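# Insert steel peg fully into block hole

## Task

Push the steel peg completely into the block's hole without disturbing the block: if the block ever drifts more than 1.5 cm from its starting spot, the attempt scores 0.

## Robot and tools

Robot: two arms, left_arm and right_arm, each with a parallel two-finger gripper and a wrist camera. The scene frame has its origin at table height midway between the nominal bases, +z up, +x out over the table, left_arm toward +y. Real bases: left_arm at (+0.048, +0.232, +0.002) m, right_arm at (+0.027, -0.320, +0.001) m, each turned slightly about z. Hand positions (end_effector_position, metres) and quaternions (end_effector_quat_wxyz) in results are in that arm's own base frame; fixed cameras and the table use the scene frame. Reported hand poses can be off by a few centimetres. The gripper's fingers point along its +z and close along its y; the reported point sits between the pads, roughly 1 cm short of the tips.

Cameras: cam_high, cam_low (fixed), cam_left_wrist, cam_right_wrist, all 896x504. Calibration is given per camera but may be a few mm or degrees off.

Row layout (shared by execute_actions and move): one row of 14 numbers covering both arms, each in [-1, 1]: dx, dy, dz, rx, ry, rz, opening for left_arm, then the same seven for right_arm. dx..rz are an offset, not a pose: measured along that arm's base axes, counted from the arm's Hand target at the start of the action or move, with rotation about the Hand target's position. Scale: 1.0 equals 0.6 m or 180 degrees; rx, ry, rz form a single rotation vector. Opening is absolute: +1 fully open (0.094 m), -1 closed. Sending zeros for an arm's six pose numbers re-commands its current Hand target; a 0 opening is a real half-open command, so repeat the current opening to leave a gripper alone. Commanded orientation is clipped to 40 degrees from the measured one each step.

execute_actions(actions, cameras): actions is a list of actions; each action is a table of up to 15 rows, one row per 1/30 s step, the last row held to fill 15 steps. Every row of an action is an offset from that action's starting Hand target, so repeating an offset in a new action moves further. Images come only with an empty actions list or when cameras names them (["all"], [] or names).

move(target, speed, blend, opening_speed, grip_force, blocking, cameras): straight-line path for each gripper toward target, one 14-number row or a list of up to 15 rows, all offsets from the same starting Hand targets. speed in m/s, 0.002 to 2.9, default 0.25 (rotation up to twice that in rad/s); one value or one per target. blend in m rounds corners in a list (0 stops at each). opening_speed: rate of opening change per second on the -1..+1 scale, at least 0.2. grip_force: newtons per pad, 10 to 50, one value or one per arm; stays set; low force closes slowly. blocking=false returns after about 0.5 s while the move continues. Total time capped at 10 s. Result adds a move: line, e.g. done, off_target, moving, held or fault, plus limits (paced = pose clipped, held = steps withheld). Paths ignore obstacles and the other arm; avoid paths passing close to an arm's own base.

wait(seconds 0..10, cameras): lets time run, holding commands. stop(cameras): brakes a running move. zoom_image(camera, region [x0,y0,x1,y1] pixels, max 504x504): closer look at the latest image of a camera. read_manual: licence texts only. finished_scene(scene 1 or 2): ends the scene irrevocably; call nothing after it in that reply. Scene 1 is practice and may be skipped.

Reading results: Hand target is the last commanded pose after clipping; the gripper often rests short of it by up to a few cm due to friction and weight, which is not evidence of contact. Resend the remaining distance as an offset if needed. grip_measured is the measured finger opening on the command scale; it reads a little wide when empty and a bit narrower than a hard part under full squeeze. grip_effort_nm is gripper motor effort (negative = closing), not pad force. Joint torques include gravity and have offsets and noise. Joint velocities may be reported as within noise. MOTOR HOT appears at 75 °C; 90 °C folds that arm away for the rest of the scene; 100 °C makes it collapse. Avoid long holds, stretched arms and pushing toward unreachable poses.

Cautions: keep the block within 1.5 cm of its start, so insert gently and avoid lateral shoves. Do not drop the peg, release it while moving, or let anything leave the table. Faster moves hit harder, and aiming far past a contact presses harder; to stop pressing, command the target back beyond the gripper. Never let the arms, grippers or wrist cameras bump each other or strain a camera cable; a gripper closing on the other arm's fingers counts as a press. Loose objects may be nudged by outside disturbances.

Each tool is called after "Request:" by a JSON object that holds its "fn" and its "kwargs".

## Session

Request:
{"fn": "execute_actions", "kwargs": {"actions": []}}

Scene clock: 0.00 s.
left_arm: end_effector_position=(+0.3987, +0.0280, +0.0894) grip_measured=+1.000 grip_effort_nm=n/a end_effector_quat_wxyz=(+0.561, -0.053, +0.823, +0.067) | right_arm: end_effector_position=(+0.4040, +0.0269, +0.1030) grip_measured=+1.000 grip_effort_nm=n/a end_effector_quat_wxyz=(+0.590, -0.049, +0.802, +0.080)
Joint positions: left_arm=[-0.016 1.56 0.39 0.793 -0.185 -0.018 0.094] | right_arm=[-0.033 1.58 0.383 0.894 -0.218 0.006 0.094]
Joint velocities: within noise
Joint torques (N m): no reading
Heat: left arm: 29 °C; right arm: 36 °C.
Hand target: left_arm +0.4025, +0.0284, +0.0994; +0.572, -0.057, +0.815, +0.066 | right_arm +0.4090, +0.0273, +0.1182; +0.608, -0.054, +0.788, +0.078
Tool commands: left_gripper/opening=+1.0 right_gripper/opening=+1.0
camera_calibration:
cam_left_wrist: T_world_to_cam=[[0.0953513, -0.981331, -0.167026, 0.00616615], [-0.724742, 0.0465854, -0.687444, 0.388542], [0.682391, 0.186599, -0.706769, -0.0915405], [0, 0, 0, 1]] pos_world=[0.343471, 0.00503203, 0.203433]
cam_right_wrist: T_world_to_cam=[[0.128791, -0.965248, -0.227398, 0.000369885], [-0.676769, 0.0820562, -0.731608, 0.388654], [0.724842, 0.24812, -0.642682, -0.114475], [0, 0, 0, 1]] pos_world=[0.345958, -0.00313082, 0.210856]

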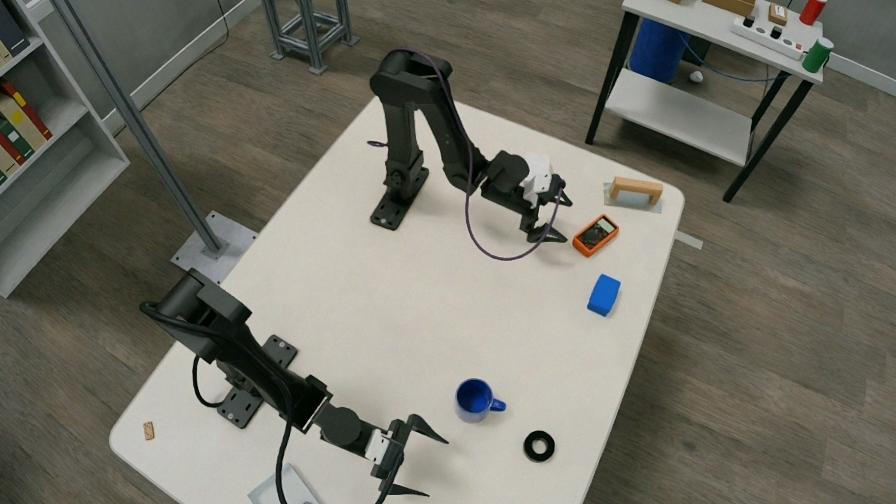

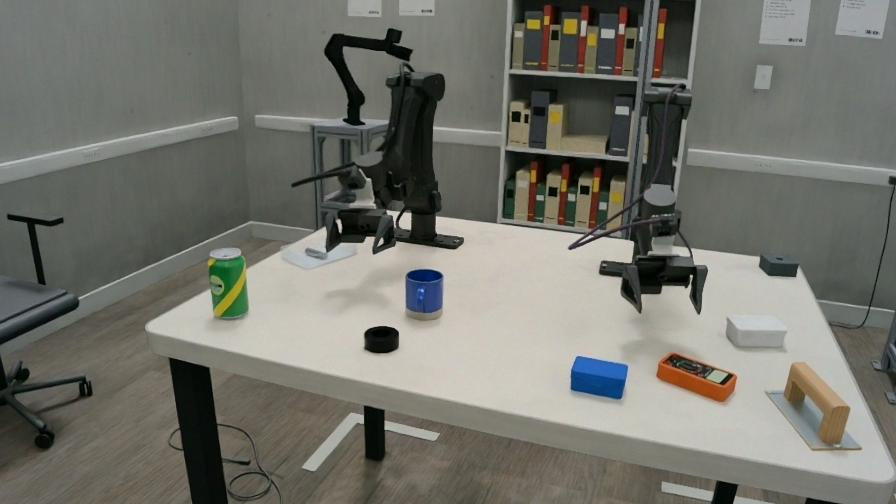

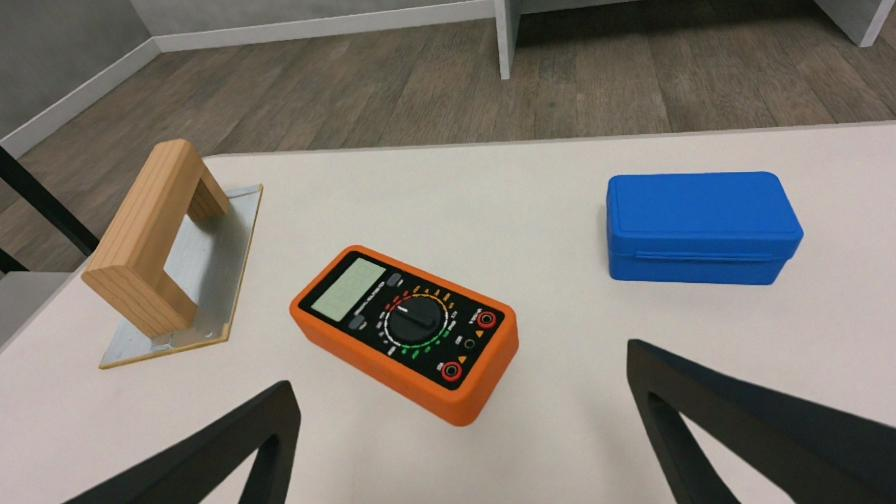

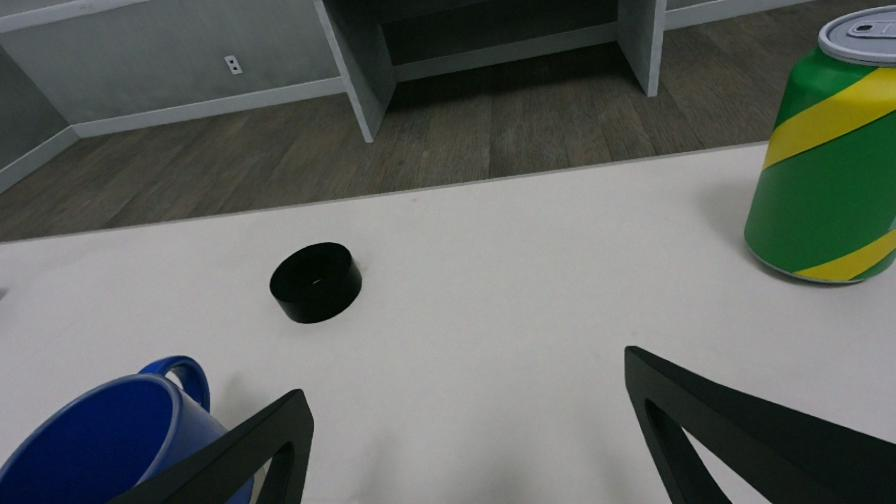

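Request:
{"fn": "zoom_image", "kwargs": {"camera": "cam_low", "region": [730, 230, 830, 300]}}

Request:
{"fn": "zoom_image", "kwargs": {"camera": "cam_low", "region": [260, 225, 380, 285]}}

Request:
{"fn": "zoom_image", "kwargs": {"camera": "cam_high", "region": [220, 380, 400, 504]}}

Request:
{"fn": "zoom_image", "kwargs": {"camera": "cam_high", "region": [340, 100, 480, 240]}}

Scaled by 5.040 from the camera's 896x504 image, which has a finer 1280x720 frame.

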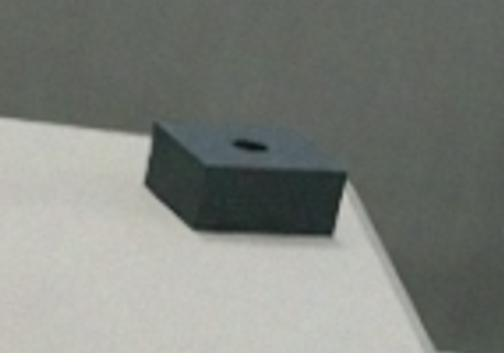

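Scaled by 4.200 from the camera's 896x504 image, which has a finer 1280x720 frame.

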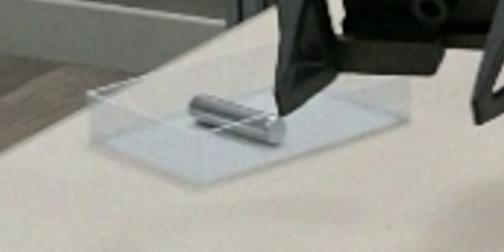

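Scaled by 2.800 from the camera's 896x504 image, which has a finer 1280x720 frame.

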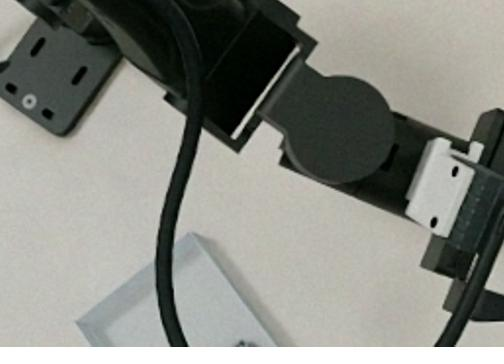

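Scaled by 3.600 from the camera's 896x504 image, which has a finer 1280x720 frame.

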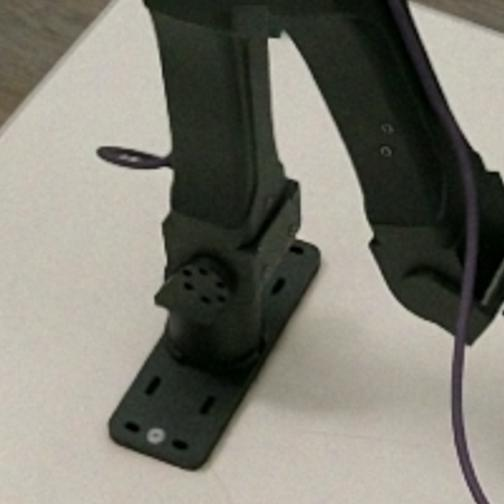

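Request:
{"fn": "move", "kwargs": {"target": [[-0.2708, 0.4193, 0.1427, -0.2074, 0.3411, 0.2004, 0.2, -0.3017, -0.3172, 0.105, 0.3403, 0.3442, -0.5165, 0.36], [-0.8675, 0.4527, 0.1477, -0.3874, 0.2098, 0.4857, 0.2, -0.3017, -0.3172, 0.105, 0.3403, 0.3442, -0.5165, 0.36]], "speed": 0.4, "blend": [0.06, 0], "cameras": ["cam_left_wrist", "cam_right_wrist"]}}

Scene clock: 64.30 s.
left_arm: end_effector_position=(-0.1193, +0.2937, +0.1811) grip_measured=+0.202 grip_effort_nm=-0.12 end_effector_quat_wxyz=(+0.007, +0.826, -0.564, +0.007) | right_arm: end_effector_position=(+0.2268, -0.1607, +0.1747) grip_measured=+0.362 grip_effort_nm=-0.10 end_effector_quat_wxyz=(-0.003, +0.782, +0.624, +0.002)
Joint positions: left_arm=[1.951 1.784 1.763 -1.569 -0.004 0.008 0.056] | right_arm=[-0.623 1.612 1.542 -1.506 -0.005 1.172 0.064]
Joint torques (N m): left_arm=[-0.58 -7.95 8.64 0.37 0.01 0.1] | right_arm=[-0.4 -5 7.39 0.11 0.04 0.15]
Heat: left arm: 32 °C; right arm: 40 °C.
Hand target: left_arm -0.1180, +0.3000, +0.1880; +0.000, +0.819, -0.574, +0.000 | right_arm +0.2280, -0.1630, +0.1812; +0.000, +0.788, +0.616, +0.000
Off the commanded pose: left_arm 0.009 m, 2 deg | right_arm 0.007 m, 1 deg.
move: done
camera_calibration:
cam_left_wrist: T_world_to_cam=[[0.971338, 0.23707, 0.0173189, 0.0449122], [0.207359, -0.880716, 0.425842, 0.245722], [0.116207, -0.410046, -0.904632, 0.420626], [0, 0, 0, 1]] pos_world=[-0.143457, 0.37824, 0.275095]
cam_right_wrist: T_world_to_cam=[[-0.925514, 0.378694, -0.00379918, 0.274354], [0.343544, 0.843747, 0.412394, 0.0277455], [0.159377, 0.380371, -0.910998, 0.302969], [0, 0, 0, 1]] pos_world=[0.196101, -0.242547, 0.265604]
Images, in order (width x height): cam_left_wrist 896x504, cam_right_wrist 896x504.

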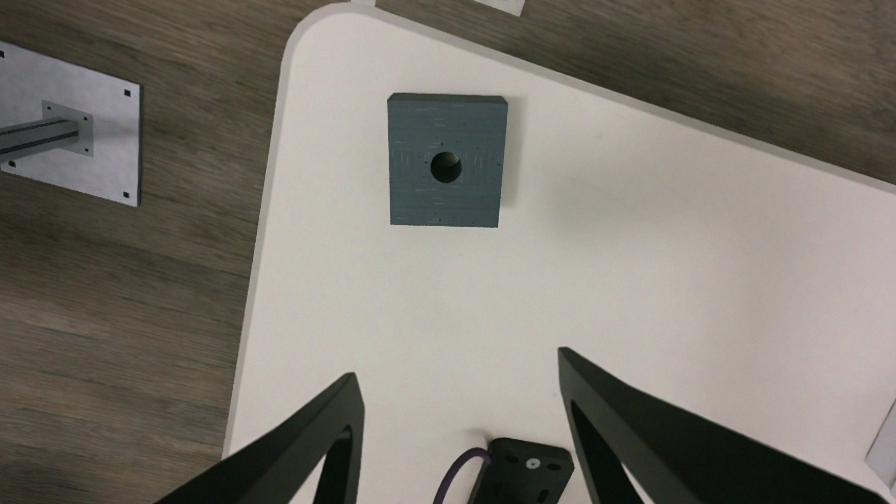

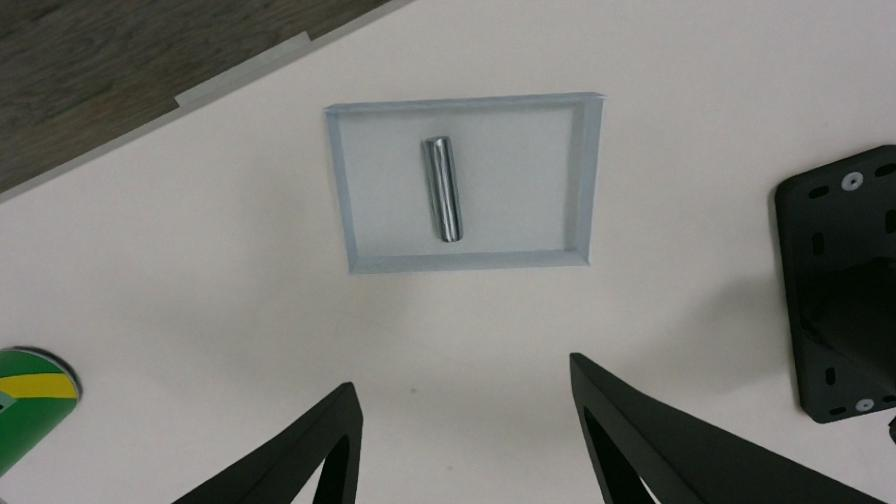

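Request:
{"fn": "move", "kwargs": {"target": [0.32, -0.03, 0.02, 0, 0, 0, 0.2, 0.0172, 0.0053, -0.222, 0, 0, -0.006, 0.36], "speed": 0.2, "cameras": ["cam_right_wrist"]}}

Scene clock: 93.23 s.
left_arm: end_effector_position=(+0.0777, +0.2849, +0.1885) grip_measured=+0.202 grip_effort_nm=-0.12 end_effector_quat_wxyz=(+0.001, +0.813, -0.582, +0.004) | right_arm: end_effector_position=(+0.2334, -0.1588, +0.0491) grip_measured=+0.362 grip_effort_nm=-0.10 end_effector_quat_wxyz=(-0.008, +0.792, +0.610, +0.002)
Joint positions: left_arm=[1.305 1.69 1.683 -1.569 0.006 -0.594 0.056] | right_arm=[-0.606 1.675 1.105 -1.016 -0.008 1.222 0.064]
Joint torques (N m): left_arm=[0.25 -10.89 6 0.37 -0.02 -0.12] | right_arm=[0.61 -5.72 4.68 0.52 0.06 0.15]
Heat: left arm: 32 °C; right arm: 36 °C.
Hand target: left_arm +0.0740, +0.2820, +0.2000; +0.000, +0.819, -0.574, +0.000 | right_arm +0.2383, -0.1598, +0.0480; +0.000, +0.793, +0.609, +0.000
Off the commanded pose: left_arm 0.012 m, 1 deg | right_arm 0.005 m, 1 deg.
joint sent to its limit (left arm) — joint 4 (wrist pitch), lower limit. The joint targets are off in position, not in orientation.
move: off_target (left_arm)
camera_calibration:
cam_right_wrist: T_world_to_cam=[[-0.912206, 0.409702, 0.00497906, 0.280729], [0.374361, 0.828457, 0.416549, 0.065942], [0.166536, 0.381842, -0.9091, 0.18533], [0, 0, 0, 1]] pos_world=[0.200533, -0.240412, 0.139618]
Images, in order (width x height): cam_right_wrist 896x504.

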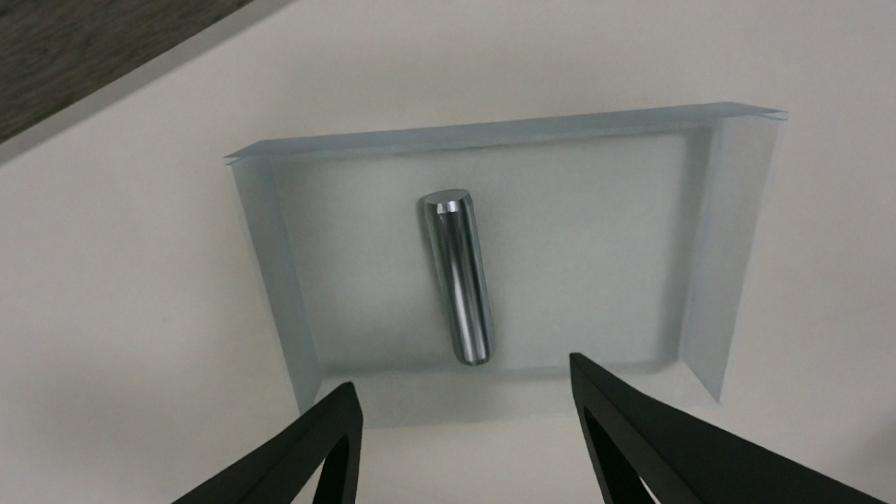

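Request:
{"fn": "move", "kwargs": {"target": [[0, 0, -0.035, 0, 0, 0, 0.2, 0, 0, -0.045, 0, 0, 0, 0.36], [0, 0, -0.035, 0, 0, 0, 0.2, 0, 0, -0.045, 0, 0, 0, -0.9]], "speed": 0.1, "opening_speed": 0.8, "cameras": ["cam_right_wrist"]}}

Scene clock: 118.37 s.
left_arm: end_effector_position=(+0.0761, +0.2789, +0.1739) grip_measured=+0.202 grip_effort_nm=-0.12 end_effector_quat_wxyz=(+0.019, +0.813, -0.582, +0.010) | right_arm: end_effector_position=(+0.2341, -0.1593, +0.0231) grip_measured=-0.898 grip_effort_nm=-0.09 end_effector_quat_wxyz=(-0.006, +0.792, +0.610, +0.002)
Joint positions: left_arm=[1.305 1.69 1.623 -1.546 0.006 -0.594 0.056] | right_arm=[-0.606 1.711 1.036 -0.905 -0.008 1.222 0.005]
Joint torques (N m): left_arm=[0.43 -10.41 4.75 0.66 -0.02 -0.11] | right_arm=[0.62 -5.68 4.33 0.53 0.04 0.14]
Heat: left arm: 34 °C; right arm: 36 °C.
Hand target: left_arm +0.0740, +0.2820, +0.1790; +0.000, +0.819, -0.574, +0.000 | right_arm +0.2383, -0.1598, +0.0210; +0.000, +0.793, +0.609, +0.000
Off the commanded pose: left_arm 0.006 m, 3 deg | right_arm 0.005 m, 1 deg.
move: off_target (left_arm)
camera_calibration:
cam_right_wrist: T_world_to_cam=[[-0.912194, 0.409759, 0.000507711, 0.281746], [0.37286, 0.829536, 0.415746, 0.0774409], [0.169934, 0.37943, -0.909481, 0.160587], [0, 0, 0, 1]] pos_world=[0.200843, -0.24062, 0.113712]
Images, in order (width x height): cam_right_wrist 896x504.

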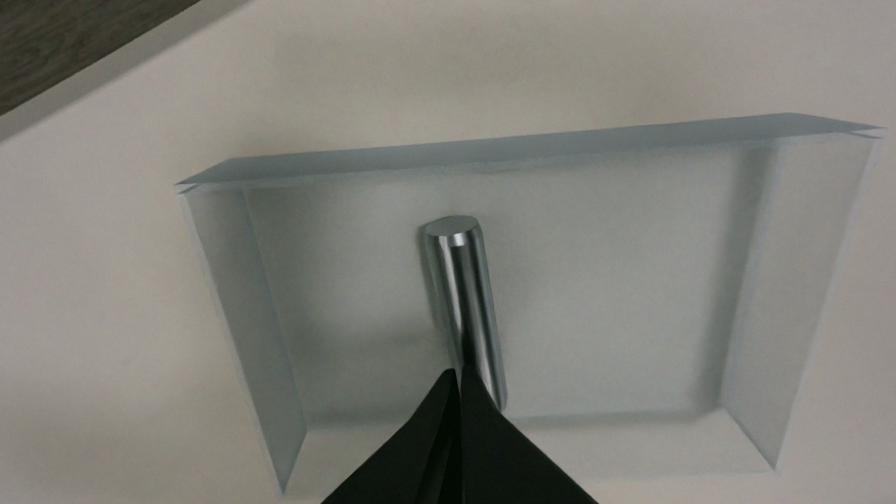

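Request:
{"fn": "move", "kwargs": {"target": [[0, 0, 0, 0, 0, 0, 0.2, 0, 0, 0.03, 0, 0, 0, 0.36]], "speed": 0.1}}

Request:
{"fn": "execute_actions", "kwargs": {"actions": [[[0,0,0,0,0,0,0.2,0,0,-0.015,0,0,0,0.36],[0,0,0,0,0,0,0.2,0,0,-0.03,0,0,0,0.36],[0,0,0,0,0,0,0.2,0.017,0.017,0.005,0,0,0,0.36],[0,0,0,0,0,0,0.2,-0.017,-0.017,-0.063,0,0,0,0.36],[0,0,0,0,0,0,0.2,0.017,0.017,0.005,0,0,0,0.36],[0,0,0,0,0,0,0.2,-0.017,-0.017,-0.063,0,0,0,0.36],[0,0,0,0,0,0,0.2,0.017,0.017,0.005,0,0,0,0.36],[0,0,0,0,0,0,0.2,-0.017,-0.017,-0.063,0,0,0,0.36],[0,0,0,0,0,0,0.2,0.014,0.014,0.0,0,0,0,0.36],[0,0,0,0,0,0,0.2,-0.012,-0.012,-0.055,0,0,0,0.36],[0,0,0,0,0,0,0.2,0.01,0.01,-0.01,0,0,0,0.36],[0,0,0,0,0,0,0.2,-0.008,-0.008,-0.045,0,0,0,0.36],[0,0,0,0,0,0,0.2,0.006,0.006,-0.02,0,0,0,0.36],[0,0,0,0,0,0,0.2,-0.003,-0.003,-0.035,0,0,0,0.36],[0,0,0,0,0,0,0.2,0,0,-0.03,0,0,0,0.36]]], "cameras": ["cam_right_wrist"]}}

Scene clock: 130.53 s.
left_arm: end_effector_position=(+0.0761, +0.2789, +0.1739) grip_measured=+0.202 grip_effort_nm=-0.12 end_effector_quat_wxyz=(+0.019, +0.813, -0.582, +0.010) | right_arm: end_effector_position=(+0.2304, -0.1568, +0.0261) grip_measured=+0.358 grip_effort_nm=0.09 end_effector_quat_wxyz=(-0.017, +0.792, +0.610, -0.001)
Joint positions: left_arm=[1.305 1.69 1.623 -1.546 0.006 -0.594 0.056] | right_arm=[-0.606 1.711 1.048 -0.94 -0.008 1.222 0.064]
Joint torques (N m): left_arm=[0.29 -10.33 4.78 0.65 -0.01 -0.1] | right_arm=[0.54 -7.94 7.01 0.05 0.04 0.12]
Heat: left arm: 35 °C; right arm: 35 °C.
Hand target: left_arm +0.0740, +0.2820, +0.1790; +0.000, +0.819, -0.574, +0.000 | right_arm +0.2383, -0.1598, +0.0390; +0.000, +0.793, +0.609, +0.000
Off the commanded pose: left_arm 0.006 m, 3 deg | right_arm 0.015 m, 2 deg.
move: off_target (left_arm, right_arm)

Scene clock: 131.33 s.
left_arm: end_effector_position=(+0.0761, +0.2789, +0.1739) grip_measured=+0.202 grip_effort_nm=-0.12 end_effector_quat_wxyz=(+0.019, +0.813, -0.582, +0.010) | right_arm: end_effector_position=(+0.2323, -0.1510, +0.0155) grip_measured=+0.358 grip_effort_nm=0.08 end_effector_quat_wxyz=(-0.020, +0.791, +0.612, +0.005)
Joint positions: left_arm=[1.305 1.69 1.623 -1.546 0.006 -0.594 0.056] | right_arm=[-0.594 1.725 1.018 -0.897 -0.022 1.23 0.064]
Joint torques (N m): left_arm=[0.38 -10.33 4.77 0.65 -0.03 -0.11] | right_arm=[-0.1 -6.71 5.78 0.4 0.18 0.07]
Heat: left arm: 35 °C; right arm: 35 °C.
Hand target: left_arm +0.0740, +0.2820, +0.1790; +0.000, +0.819, -0.574, +0.000 | right_arm +0.2383, -0.1598, +0.0210; +0.000, +0.793, +0.609, +0.000
Off the commanded pose: left_arm 0.006 m, 3 deg | right_arm 0.012 m, 2 deg.
camera_calibration:
cam_right_wrist: T_world_to_cam=[[-0.913812, 0.405525, 0.0222813, 0.276234], [0.374635, 0.820479, 0.431813, 0.0722732], [0.15683, 0.402944, -0.901688, 0.15717], [0, 0, 0, 1]] pos_world=[0.200701, -0.234649, 0.104355]
Images, in order (width x height): cam_right_wrist 896x504.

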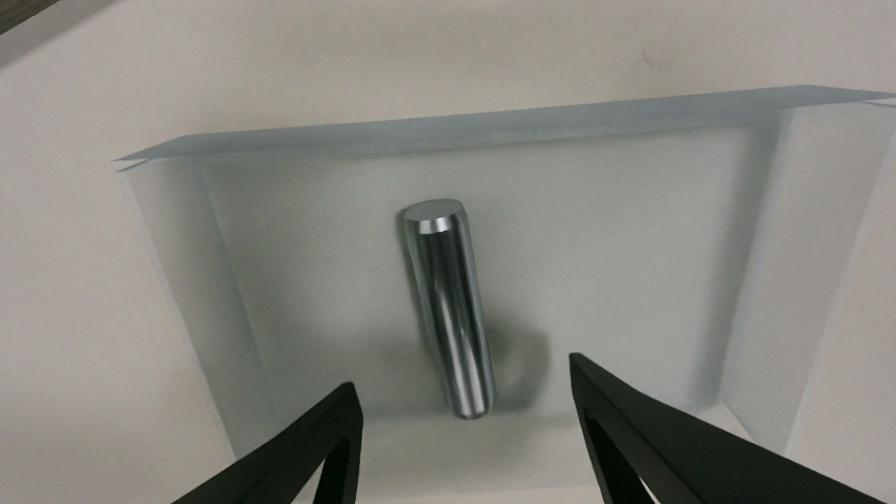

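Request:
{"fn": "execute_actions", "kwargs": {"actions": [[[0,0,0,0,0,0,0.2,-0.003,-0.006,-0.005,0,0,0,0.36],[0,0,0,0,0,0,0.2,-0.0067,-0.0117,-0.01,0,0,0,0.36],[0,0,0,0,0,0,0.2,0.010,0.005,0.022,0,0,0,0.36],[0,0,0,0,0,0,0.2,-0.024,-0.029,-0.042,0,0,0,0.36],[0,0,0,0,0,0,0.2,0.010,0.005,0.022,0,0,0,0.36],[0,0,0,0,0,0,0.2,-0.024,-0.029,-0.042,0,0,0,0.36],[0,0,0,0,0,0,0.2,0.010,0.005,0.022,0,0,0,0.36],[0,0,0,0,0,0,0.2,-0.024,-0.029,-0.042,0,0,0,0.36],[0,0,0,0,0,0,0.2,0.007,0.002,0.018,0,0,0,0.36],[0,0,0,0,0,0,0.2,-0.019,-0.024,-0.035,0,0,0,0.36],[0,0,0,0,0,0,0.2,0.003,-0.002,0.01,0,0,0,0.36],[0,0,0,0,0,0,0.2,-0.015,-0.019,-0.026,0,0,0,0.36],[0,0,0,0,0,0,0.2,-0.001,-0.006,0.0,0,0,0,0.36],[0,0,0,0,0,0,0.2,-0.01,-0.015,-0.016,0,0,0,0.36],[0,0,0,0,0,0,0.2,-0.0067,-0.0117,-0.01,0,0,0,0.36]]], "cameras": ["cam_right_wrist"]}}

Scene clock: 141.20 s.
left_arm: end_effector_position=(+0.0761, +0.2789, +0.1739) grip_measured=+0.202 grip_effort_nm=-0.12 end_effector_quat_wxyz=(+0.019, +0.813, -0.582, +0.010) | right_arm: end_effector_position=(+0.2296, -0.1581, +0.0098) grip_measured=+0.358 grip_effort_nm=0.08 end_effector_quat_wxyz=(-0.018, +0.792, +0.611, +0.007)
Joint positions: left_arm=[1.305 1.69 1.623 -1.546 0.006 -0.594 0.056] | right_arm=[-0.622 1.738 1.007 -0.87 -0.023 1.205 0.064]
Joint torques (N m): left_arm=[0.36 -10.37 4.71 0.66 -0.02 -0.11] | right_arm=[-0.06 -6.78 5.63 0.35 0.18 0.06]
Heat: left arm: 35 °C; right arm: 35 °C.
Hand target: left_arm +0.0740, +0.2820, +0.1790; +0.000, +0.819, -0.574, +0.000 | right_arm +0.2343, -0.1668, +0.0150; +0.000, +0.793, +0.609, +0.000
Off the commanded pose: left_arm 0.006 m, 3 deg | right_arm 0.011 m, 2 deg.
camera_calibration:
cam_right_wrist: T_world_to_cam=[[-0.912674, 0.408343, 0.0167937, 0.276888], [0.374759, 0.819804, 0.432987, 0.0814802], [0.163039, 0.401469, -0.901244, 0.153656], [0, 0, 0, 1]] pos_world=[0.197121, -0.241551, 0.0985514]
Images, in order (width x height): cam_right_wrist 896x504.

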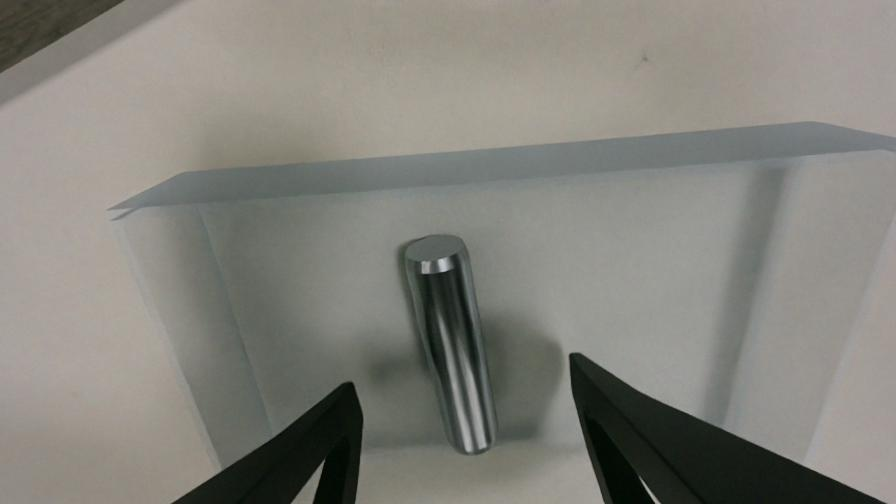

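Request:
{"fn": "move", "kwargs": {"target": [[0, 0, 0, 0, 0, 0, 0.2, 0, 0, 0, 0, 0, 0, -0.9], [0.31, -0.1033, 0, 0, 0, -0.28, 0.2, 0, 0, 0.2, 0, 0, 0, -0.9]], "speed": [0.15, 0.2], "opening_speed": 0.8, "cameras": ["cam_right_wrist"]}}

Scene clock: 182.97 s.
left_arm: end_effector_position=(+0.2574, +0.2149, +0.1740) grip_measured=+0.202 grip_effort_nm=-0.12 end_effector_quat_wxyz=(-0.006, -0.501, +0.865, -0.004) | right_arm: end_effector_position=(+0.2330, -0.1605, +0.1124) grip_measured=-0.655 grip_effort_nm=-1.03 end_effector_quat_wxyz=(-0.034, +0.791, +0.610, +0.002)
Joint positions: left_arm=[0.696 1.847 1.813 -1.551 0.006 -0.354 0.056] | right_arm=[-0.622 1.676 1.361 -1.321 -0.023 1.205 0.016]
Joint torques (N m): left_arm=[0.08 -8.44 8.46 0.36 -0.04 0.09] | right_arm=[-0.01 -10.54 7.6 -0.03 0.19 0.05]
Heat: left arm: 35 °C; right arm: 34 °C.
Hand target: left_arm +0.2600, +0.2200, +0.1790; +0.000, -0.497, +0.868, +0.000 | right_arm +0.2343, -0.1668, +0.1350; +0.000, +0.793, +0.609, +0.000
Off the commanded pose: left_arm 0.008 m, 1 deg | right_arm 0.024 m, 4 deg.
move: off_target (right_arm)
camera_calibration:
cam_right_wrist: T_world_to_cam=[[-0.911674, 0.407697, 0.0513206, 0.275036], [0.387294, 0.810804, 0.438862, 0.0327514], [0.137312, 0.419975, -0.897088, 0.25503], [0, 0, 0, 1]] pos_world=[0.20304, -0.245793, 0.200296]
Images, in order (width x height): cam_right_wrist 896x504.

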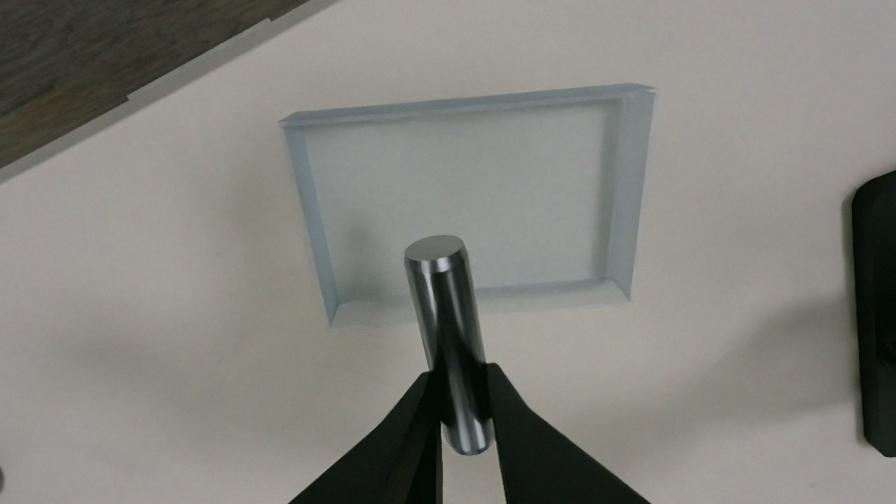

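Request:
{"fn": "move", "kwargs": {"target": [[0.06, -0.17, 0, 0, 0, -0.135, 0.2, 0.2095, 0.4447, 0.1333, -0.1379, -0.3264, 0.3098, -0.9], [0.1167, -0.3333, 0, 0, 0, -0.27, 0.2, 0.0113, 0.9505, 0.0667, -0.2758, -0.6527, 0.6195, -0.9]], "speed": 0.4, "blend": [0.06, 0], "cameras": ["cam_left_wrist", "cam_right_wrist", "cam_high"]}}

Scene clock: 192.27 s.
left_arm: end_effector_position=(+0.3224, +0.0192, +0.1718) grip_measured=+0.202 grip_effort_nm=-0.12 end_effector_quat_wxyz=(-0.016, -0.102, +0.995, +0.001) | right_arm: end_effector_position=(+0.2369, +0.3971, +0.1409) grip_measured=-0.655 grip_effort_nm=-1.04 end_effector_quat_wxyz=(+0.612, -0.343, +0.620, +0.351)
Joint positions: left_arm=[0.056 1.813 1.761 -1.551 0 -0.149 0.056] | right_arm=[1.034 1.888 0.525 1.358 0.007 0.016 0.016]
Joint torques (N m): left_arm=[-0.2 -8.77 8.55 0.45 -0.01 0.08] | right_arm=[0.02 -6.3 6.2 3.14 -0.1 -0.11]
Heat: left arm: 36 °C; right arm: 35 °C.
Hand target: left_arm +0.3300, +0.0201, +0.1790; +0.000, -0.095, +0.995, +0.000 | right_arm +0.2411, +0.4035, +0.1750; +0.652, -0.326, +0.576, +0.370
Off the commanded pose: left_arm 0.011 m, 2 deg | right_arm 0.035 m, 7 deg.
move: off_target (left_arm, right_arm)
camera_calibration:
cam_left_wrist: T_world_to_cam=[[0.0723254, -0.997206, 0.0186836, -0.00561573], [-0.897894, -0.056944, 0.436514, 0.25498], [-0.43423, -0.048347, -0.899504, 0.417988], [0, 0, 0, 1]] pos_world=[0.410854, 0.029128, 0.264784]
cam_right_wrist: T_world_to_cam=[[0.844803, -0.503925, -0.179909, 0.028296], [-0.351145, -0.268426, -0.89702, 0.358253], [0.403739, 0.820979, -0.403718, -0.24593], [0, 0, 0, 1]] pos_world=[0.201186, 0.312327, 0.227165]
Images, in order (width x height): cam_high 896x504, cam_left_wrist 896x504, cam_right_wrist 896x504.

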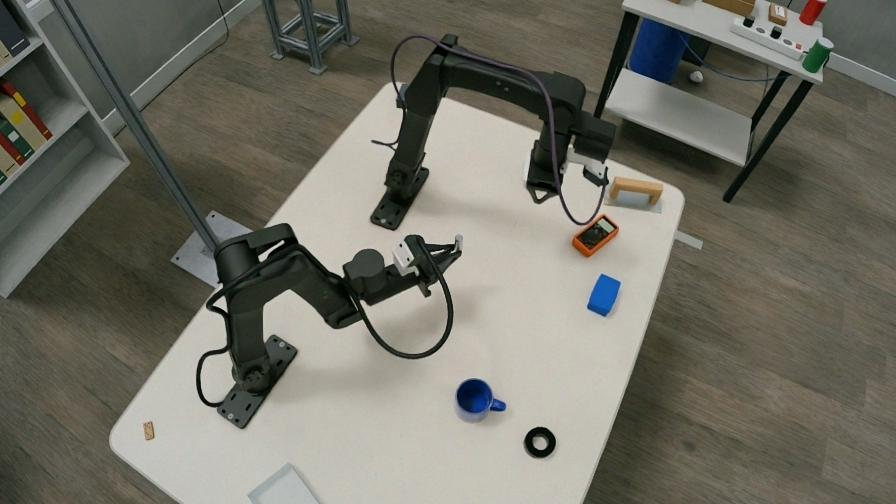

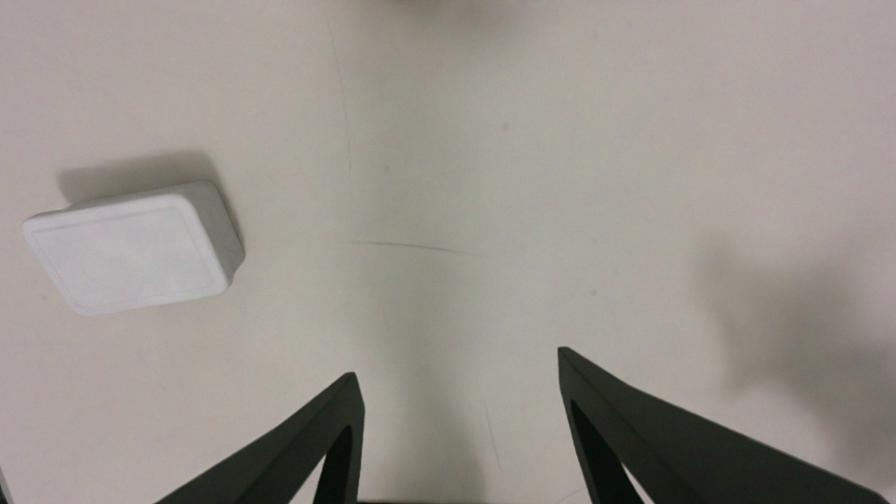

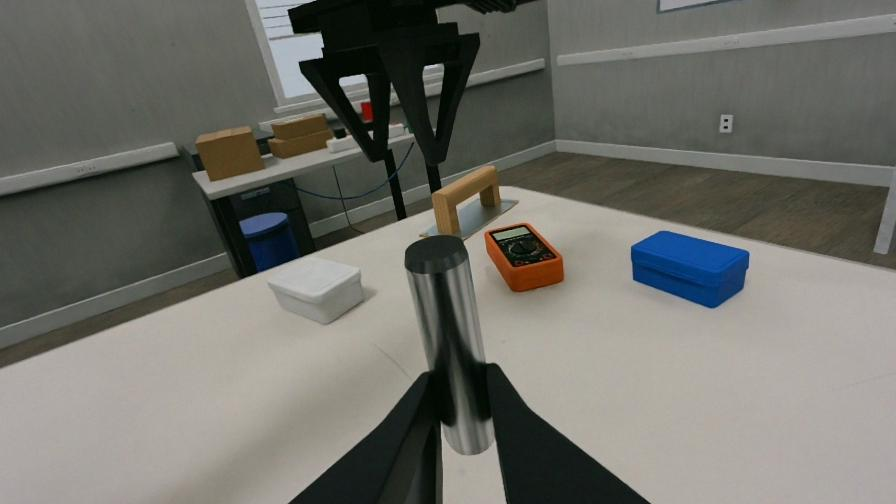

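Request:
{"fn": "move", "kwargs": {"target": [0.0233, -0.2935, 0.004, 0, 0, 0, 0.2, 0, 0, 0, 0, 0, 0, -0.9], "speed": 0.25, "cameras": ["cam_left_wrist"]}}

Scene clock: 235.53 s.
left_arm: end_effector_position=(+0.3383, -0.1578, +0.1764) grip_measured=+0.202 grip_effort_nm=-0.12 end_effector_quat_wxyz=(+0.009, -0.085, +0.996, -0.009) | right_arm: end_effector_position=(+0.2367, +0.3972, +0.1409) grip_measured=-0.655 grip_effort_nm=-1.03 end_effector_quat_wxyz=(+0.611, -0.343, +0.620, +0.352)
Joint positions: left_arm=[-0.436 1.974 1.996 -1.568 0.006 -0.606 0.056] | right_arm=[1.034 1.888 0.525 1.358 0.006 0.016 0.016]
Joint torques (N m): left_arm=[0.49 -9.74 8.5 0.42 -0.02 -0.11] | right_arm=[0.02 -6.22 6.26 3.16 -0.1 -0.11]
Heat: left arm: 36 °C; right arm: 41 °C.
Hand target: left_arm +0.3440, -0.1560, +0.1814; +0.000, -0.095, +0.995, +0.000 | right_arm +0.2411, +0.4035, +0.1750; +0.652, -0.326, +0.576, +0.370
Off the commanded pose: left_arm 0.008 m, 2 deg | right_arm 0.035 m, 7 deg.
joint sent to its limit (left arm) — joint 4 (wrist pitch), lower limit. The joint targets are off in position, not in orientation.
move: off_target (right_arm)
camera_calibration:
cam_left_wrist: T_world_to_cam=[[0.035893, -0.998698, 0.0362537, -0.174265], [-0.920687, -0.0189377, 0.389842, 0.279182], [-0.388648, -0.0473709, -0.920168, 0.40888], [0, 0, 0, 1]] pos_world=[0.422205, -0.149382, 0.273719]
Images, in order (width x height): cam_left_wrist 896x504.

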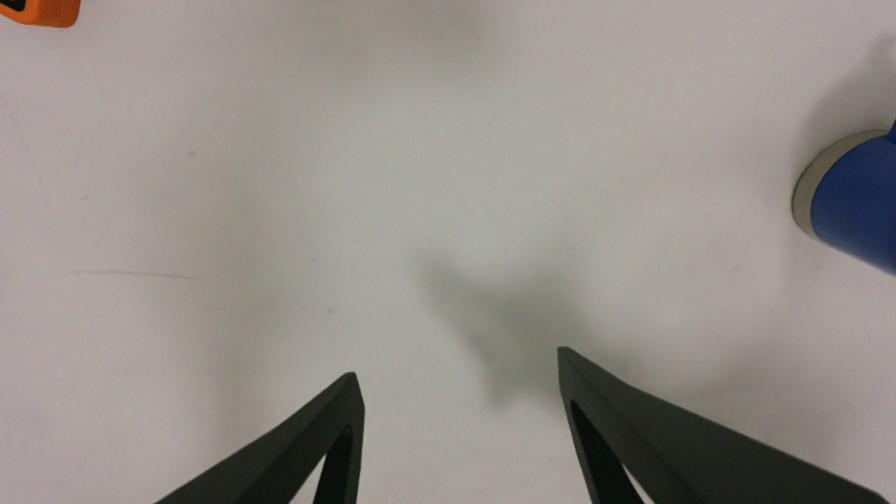

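Request:
{"fn": "move", "kwargs": {"target": [-0.1367, -0.0217, -0.003, 0, 0, 0, 0.2, 0, 0, 0, 0, 0, 0, -0.9], "speed": 0.15, "cameras": ["cam_left_wrist", "cam_right_wrist"]}}

Scene clock: 242.90 s.
left_arm: end_effector_position=(+0.2595, -0.1697, +0.1722) grip_measured=+0.202 grip_effort_nm=-0.12 end_effector_quat_wxyz=(-0.020, -0.086, +0.996, +0.012) | right_arm: end_effector_position=(+0.2367, +0.3972, +0.1409) grip_measured=-0.655 grip_effort_nm=-1.03 end_effector_quat_wxyz=(+0.611, -0.343, +0.620, +0.352)
Joint positions: left_arm=[-0.579 1.776 1.717 -1.558 0.006 -0.752 0.056] | right_arm=[1.034 1.888 0.525 1.358 0.006 0.016 0.016]
Joint torques (N m): left_arm=[0.03 -11.71 4.7 0.62 -0.01 -0.1] | right_arm=[0.02 -6.23 6.28 3.15 -0.1 -0.08]
Heat: left arm: 35 °C; right arm: 42 °C.
Hand target: left_arm +0.2620, -0.1691, +0.1796; +0.000, -0.095, +0.995, +0.000 | right_arm +0.2411, +0.4035, +0.1750; +0.652, -0.326, +0.576, +0.370
Off the commanded pose: left_arm 0.008 m, 3 deg | right_arm 0.035 m, 7 deg.
move: off_target (left_arm, right_arm)
camera_calibration:
cam_left_wrist: T_world_to_cam=[[0.0400861, -0.999192, -0.00285246, -0.177641], [-0.894292, -0.0371507, 0.44594, 0.188351], [-0.445685, -0.0153251, -0.895059, 0.389789], [0, 0, 0, 1]] pos_world=[0.349285, -0.164527, 0.264384]
cam_right_wrist: T_world_to_cam=[[0.845592, -0.502602, -0.179903, 0.0278621], [-0.350725, -0.268988, -0.897016, 0.358335], [0.402451, 0.821606, -0.40373, -0.245907], [0, 0, 0, 1]] pos_world=[0.201082, 0.31243, 0.227165]
Images, in order (width x height): cam_left_wrist 896x504, cam_right_wrist 896x504.

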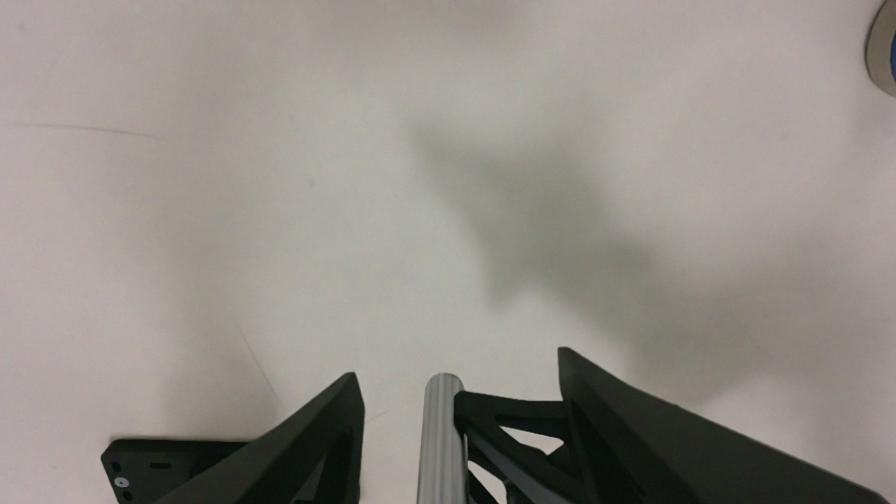

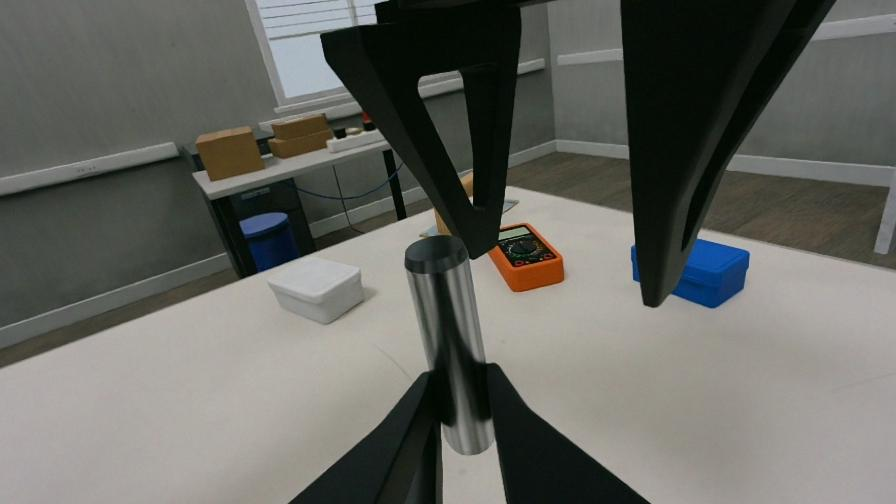

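Request:
{"fn": "move", "kwargs": {"target": [[-0.0625, 0.0027, -0.0067, 0, 0, 0, 0.2, 0, 0, 0, 0, 0, 0, -0.9], [-0.0625, 0.0027, -0.0067, 0, 0, 0, -0.9, 0, 0, 0, 0, 0, 0, -0.9]], "speed": 0.1, "opening_speed": 0.7, "cameras": ["cam_left_wrist", "cam_right_wrist"]}}

Scene clock: 263.53 s.
left_arm: end_effector_position=(+0.2228, -0.1677, +0.1693) grip_measured=-0.680 grip_effort_nm=-1.04 end_effector_quat_wxyz=(-0.019, -0.088, +0.996, +0.013) | right_arm: end_effector_position=(+0.2376, +0.3967, +0.1409) grip_measured=-0.655 grip_effort_nm=-1.04 end_effector_quat_wxyz=(+0.612, -0.341, +0.621, +0.350)
Joint positions: left_arm=[-0.645 1.65 1.56 -1.526 0.006 -0.821 0.015] | right_arm=[1.034 1.888 0.525 1.358 0.012 0.016 0.016]
Joint torques (N m): left_arm=[-0.21 -10.41 4.75 0.59 -0.02 -0.12] | right_arm=[0.05 -6.26 6.23 3.14 -0.09 -0.09]
Heat: left arm: 36 °C; right arm: 43 °C.
Hand target: left_arm +0.2245, -0.1674, +0.1756; +0.000, -0.095, +0.995, +0.000 | right_arm +0.2411, +0.4035, +0.1750; +0.652, -0.326, +0.576, +0.370
Off the commanded pose: left_arm 0.007 m, 3 deg | right_arm 0.035 m, 7 deg.
move: off_target (left_arm, right_arm); target 2's new opening was sent with left_arm's hand 0.007 m and 3 deg from that target
camera_calibration:
cam_left_wrist: T_world_to_cam=[[0.0431364, -0.999058, -0.00470891, -0.174512], [-0.895363, -0.0407493, 0.443469, 0.156935], [-0.443243, -0.0149134, -0.896277, 0.370538], [0, 0, 0, 1]] pos_world=[0.31228, -0.162427, 0.261688]
cam_right_wrist: T_world_to_cam=[[0.842464, -0.507812, -0.179948, 0.0296221], [-0.352401, -0.266766, -0.897023, 0.358041], [0.407514, 0.819123, -0.403694, -0.24607], [0, 0, 0, 1]] pos_world=[0.201496, 0.312117, 0.227165]
Images, in order (width x height): cam_left_wrist 896x504, cam_right_wrist 896x504.

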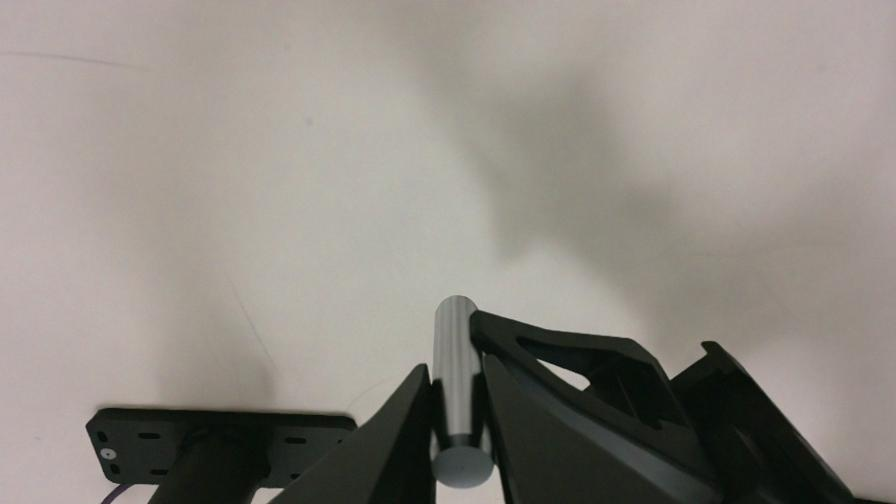

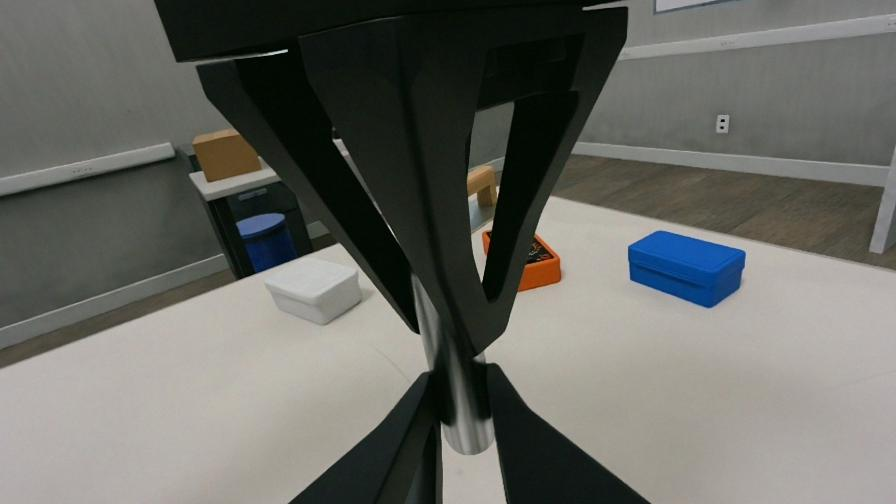

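Request:
{"fn": "move", "kwargs": {"target": [[0, 0, 0, 0, 0, 0, -0.9, 0, 0, 0, 0, 0, 0, 0.2], [0.098, 0.1348, 0.007, 0, 0, 0, -0.9, 0, 0, 0, 0, 0, 0, 0.2], [0.1592, 0.4457, 0.0157, 0, 0, 0.19, -0.9, 0, 0, 0, 0, 0, 0, 0.2], [-0.1075, 0.779, 0.0157, 0, 0, 0.41, -0.9, 0, 0, 0, 0, 0, 0, 0.2], [-0.58, 0.81, -0.04, 0, 0, 0.5556, -0.9, 0, 0, 0, 0, 0, 0, 0.2]], "speed": [0.1, 0.12, 0.3, 0.3, 0.3], "blend": [0, 0.03, 0.05, 0.05, 0], "opening_speed": 0.7, "cameras": ["cam_left_wrist", "cam_low"]}}

Scene clock: 288.77 s.
left_arm: end_effector_position=(-0.1226, +0.3054, +0.1434) grip_measured=-0.681 grip_effort_nm=-1.05 end_effector_quat_wxyz=(+0.017, +0.830, -0.558, +0.017) | right_arm: end_effector_position=(+0.2375, +0.3987, +0.1486) grip_measured=+0.198 grip_effort_nm=0.09 end_effector_quat_wxyz=(+0.620, -0.339, +0.612, +0.357)
Joint positions: left_arm=[1.945 1.839 1.68 -1.46 -0.009 -0.014 0.015] | right_arm=[1.034 1.888 0.533 1.377 0.006 0.016 0.056]
Joint torques (N m): left_arm=[-0.29 -9.06 8.91 0.53 0.06 0.12] | right_arm=[0.03 -6.09 5.81 2.92 -0.1 -0.09]
Heat: left arm: 37 °C; right arm: 45 °C.
Hand target: left_arm -0.1235, +0.3186, +0.1516; +0.000, +0.824, -0.567, +0.000 | right_arm +0.2411, +0.4035, +0.1750; +0.652, -0.326, +0.576, +0.370
Off the commanded pose: left_arm 0.016 m, 3 deg | right_arm 0.027 m, 6 deg.
move: off_target (left_arm, right_arm)
camera_calibration:
cam_left_wrist: T_world_to_cam=[[0.967534, 0.252249, 0.0157646, 0.0412228], [0.218091, -0.864782, 0.452315, 0.265329], [0.127729, -0.434192, -0.891719, 0.398703], [0, 0, 0, 1]] pos_world=[-0.148676, 0.392167, 0.234869]
Images, in order (width x height): cam_low 896x504, cam_left_wrist 896x504.

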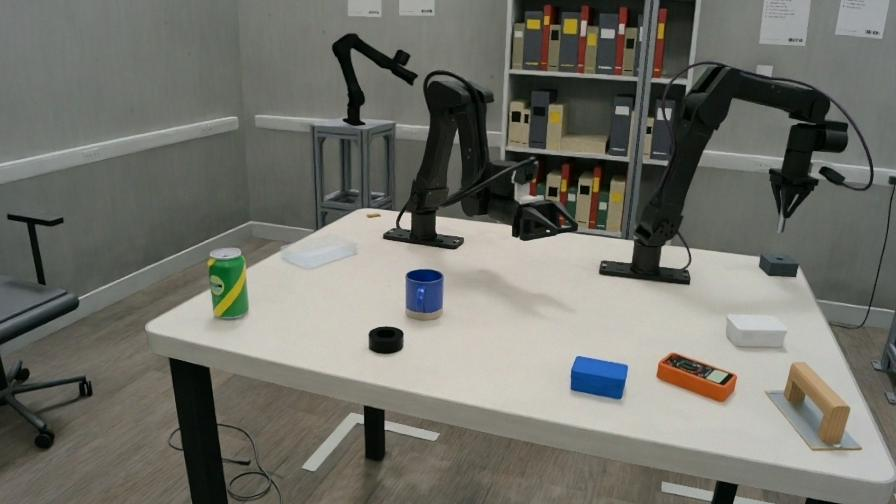

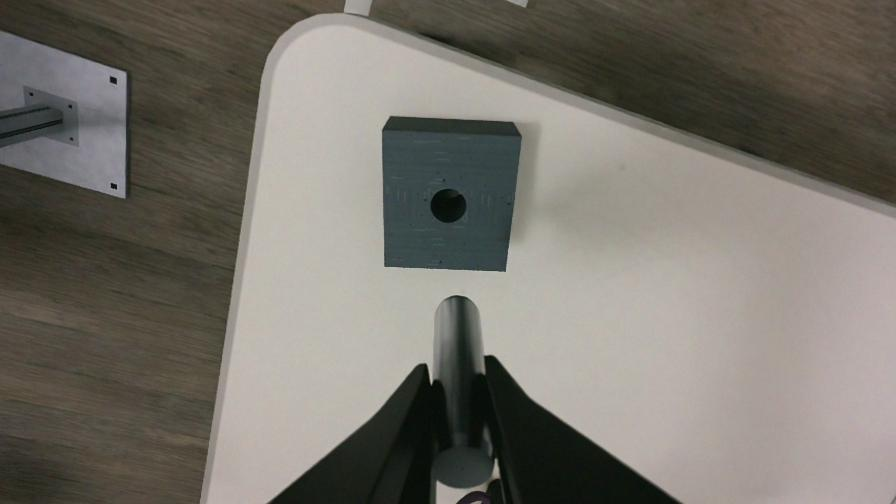

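Request:
{"fn": "zoom_image", "kwargs": {"camera": "cam_left_wrist", "region": [400, 170, 520, 330]}}

Scaled by 3.150 from the camera's 896x504 image, which has a finer 1280x720 frame.

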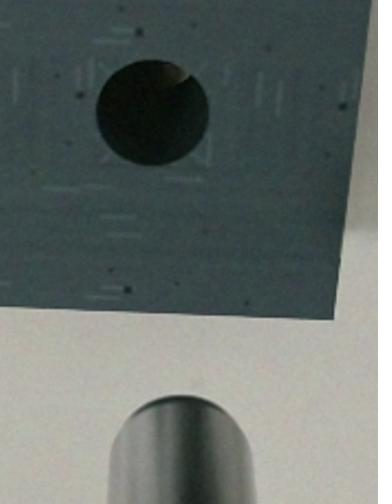

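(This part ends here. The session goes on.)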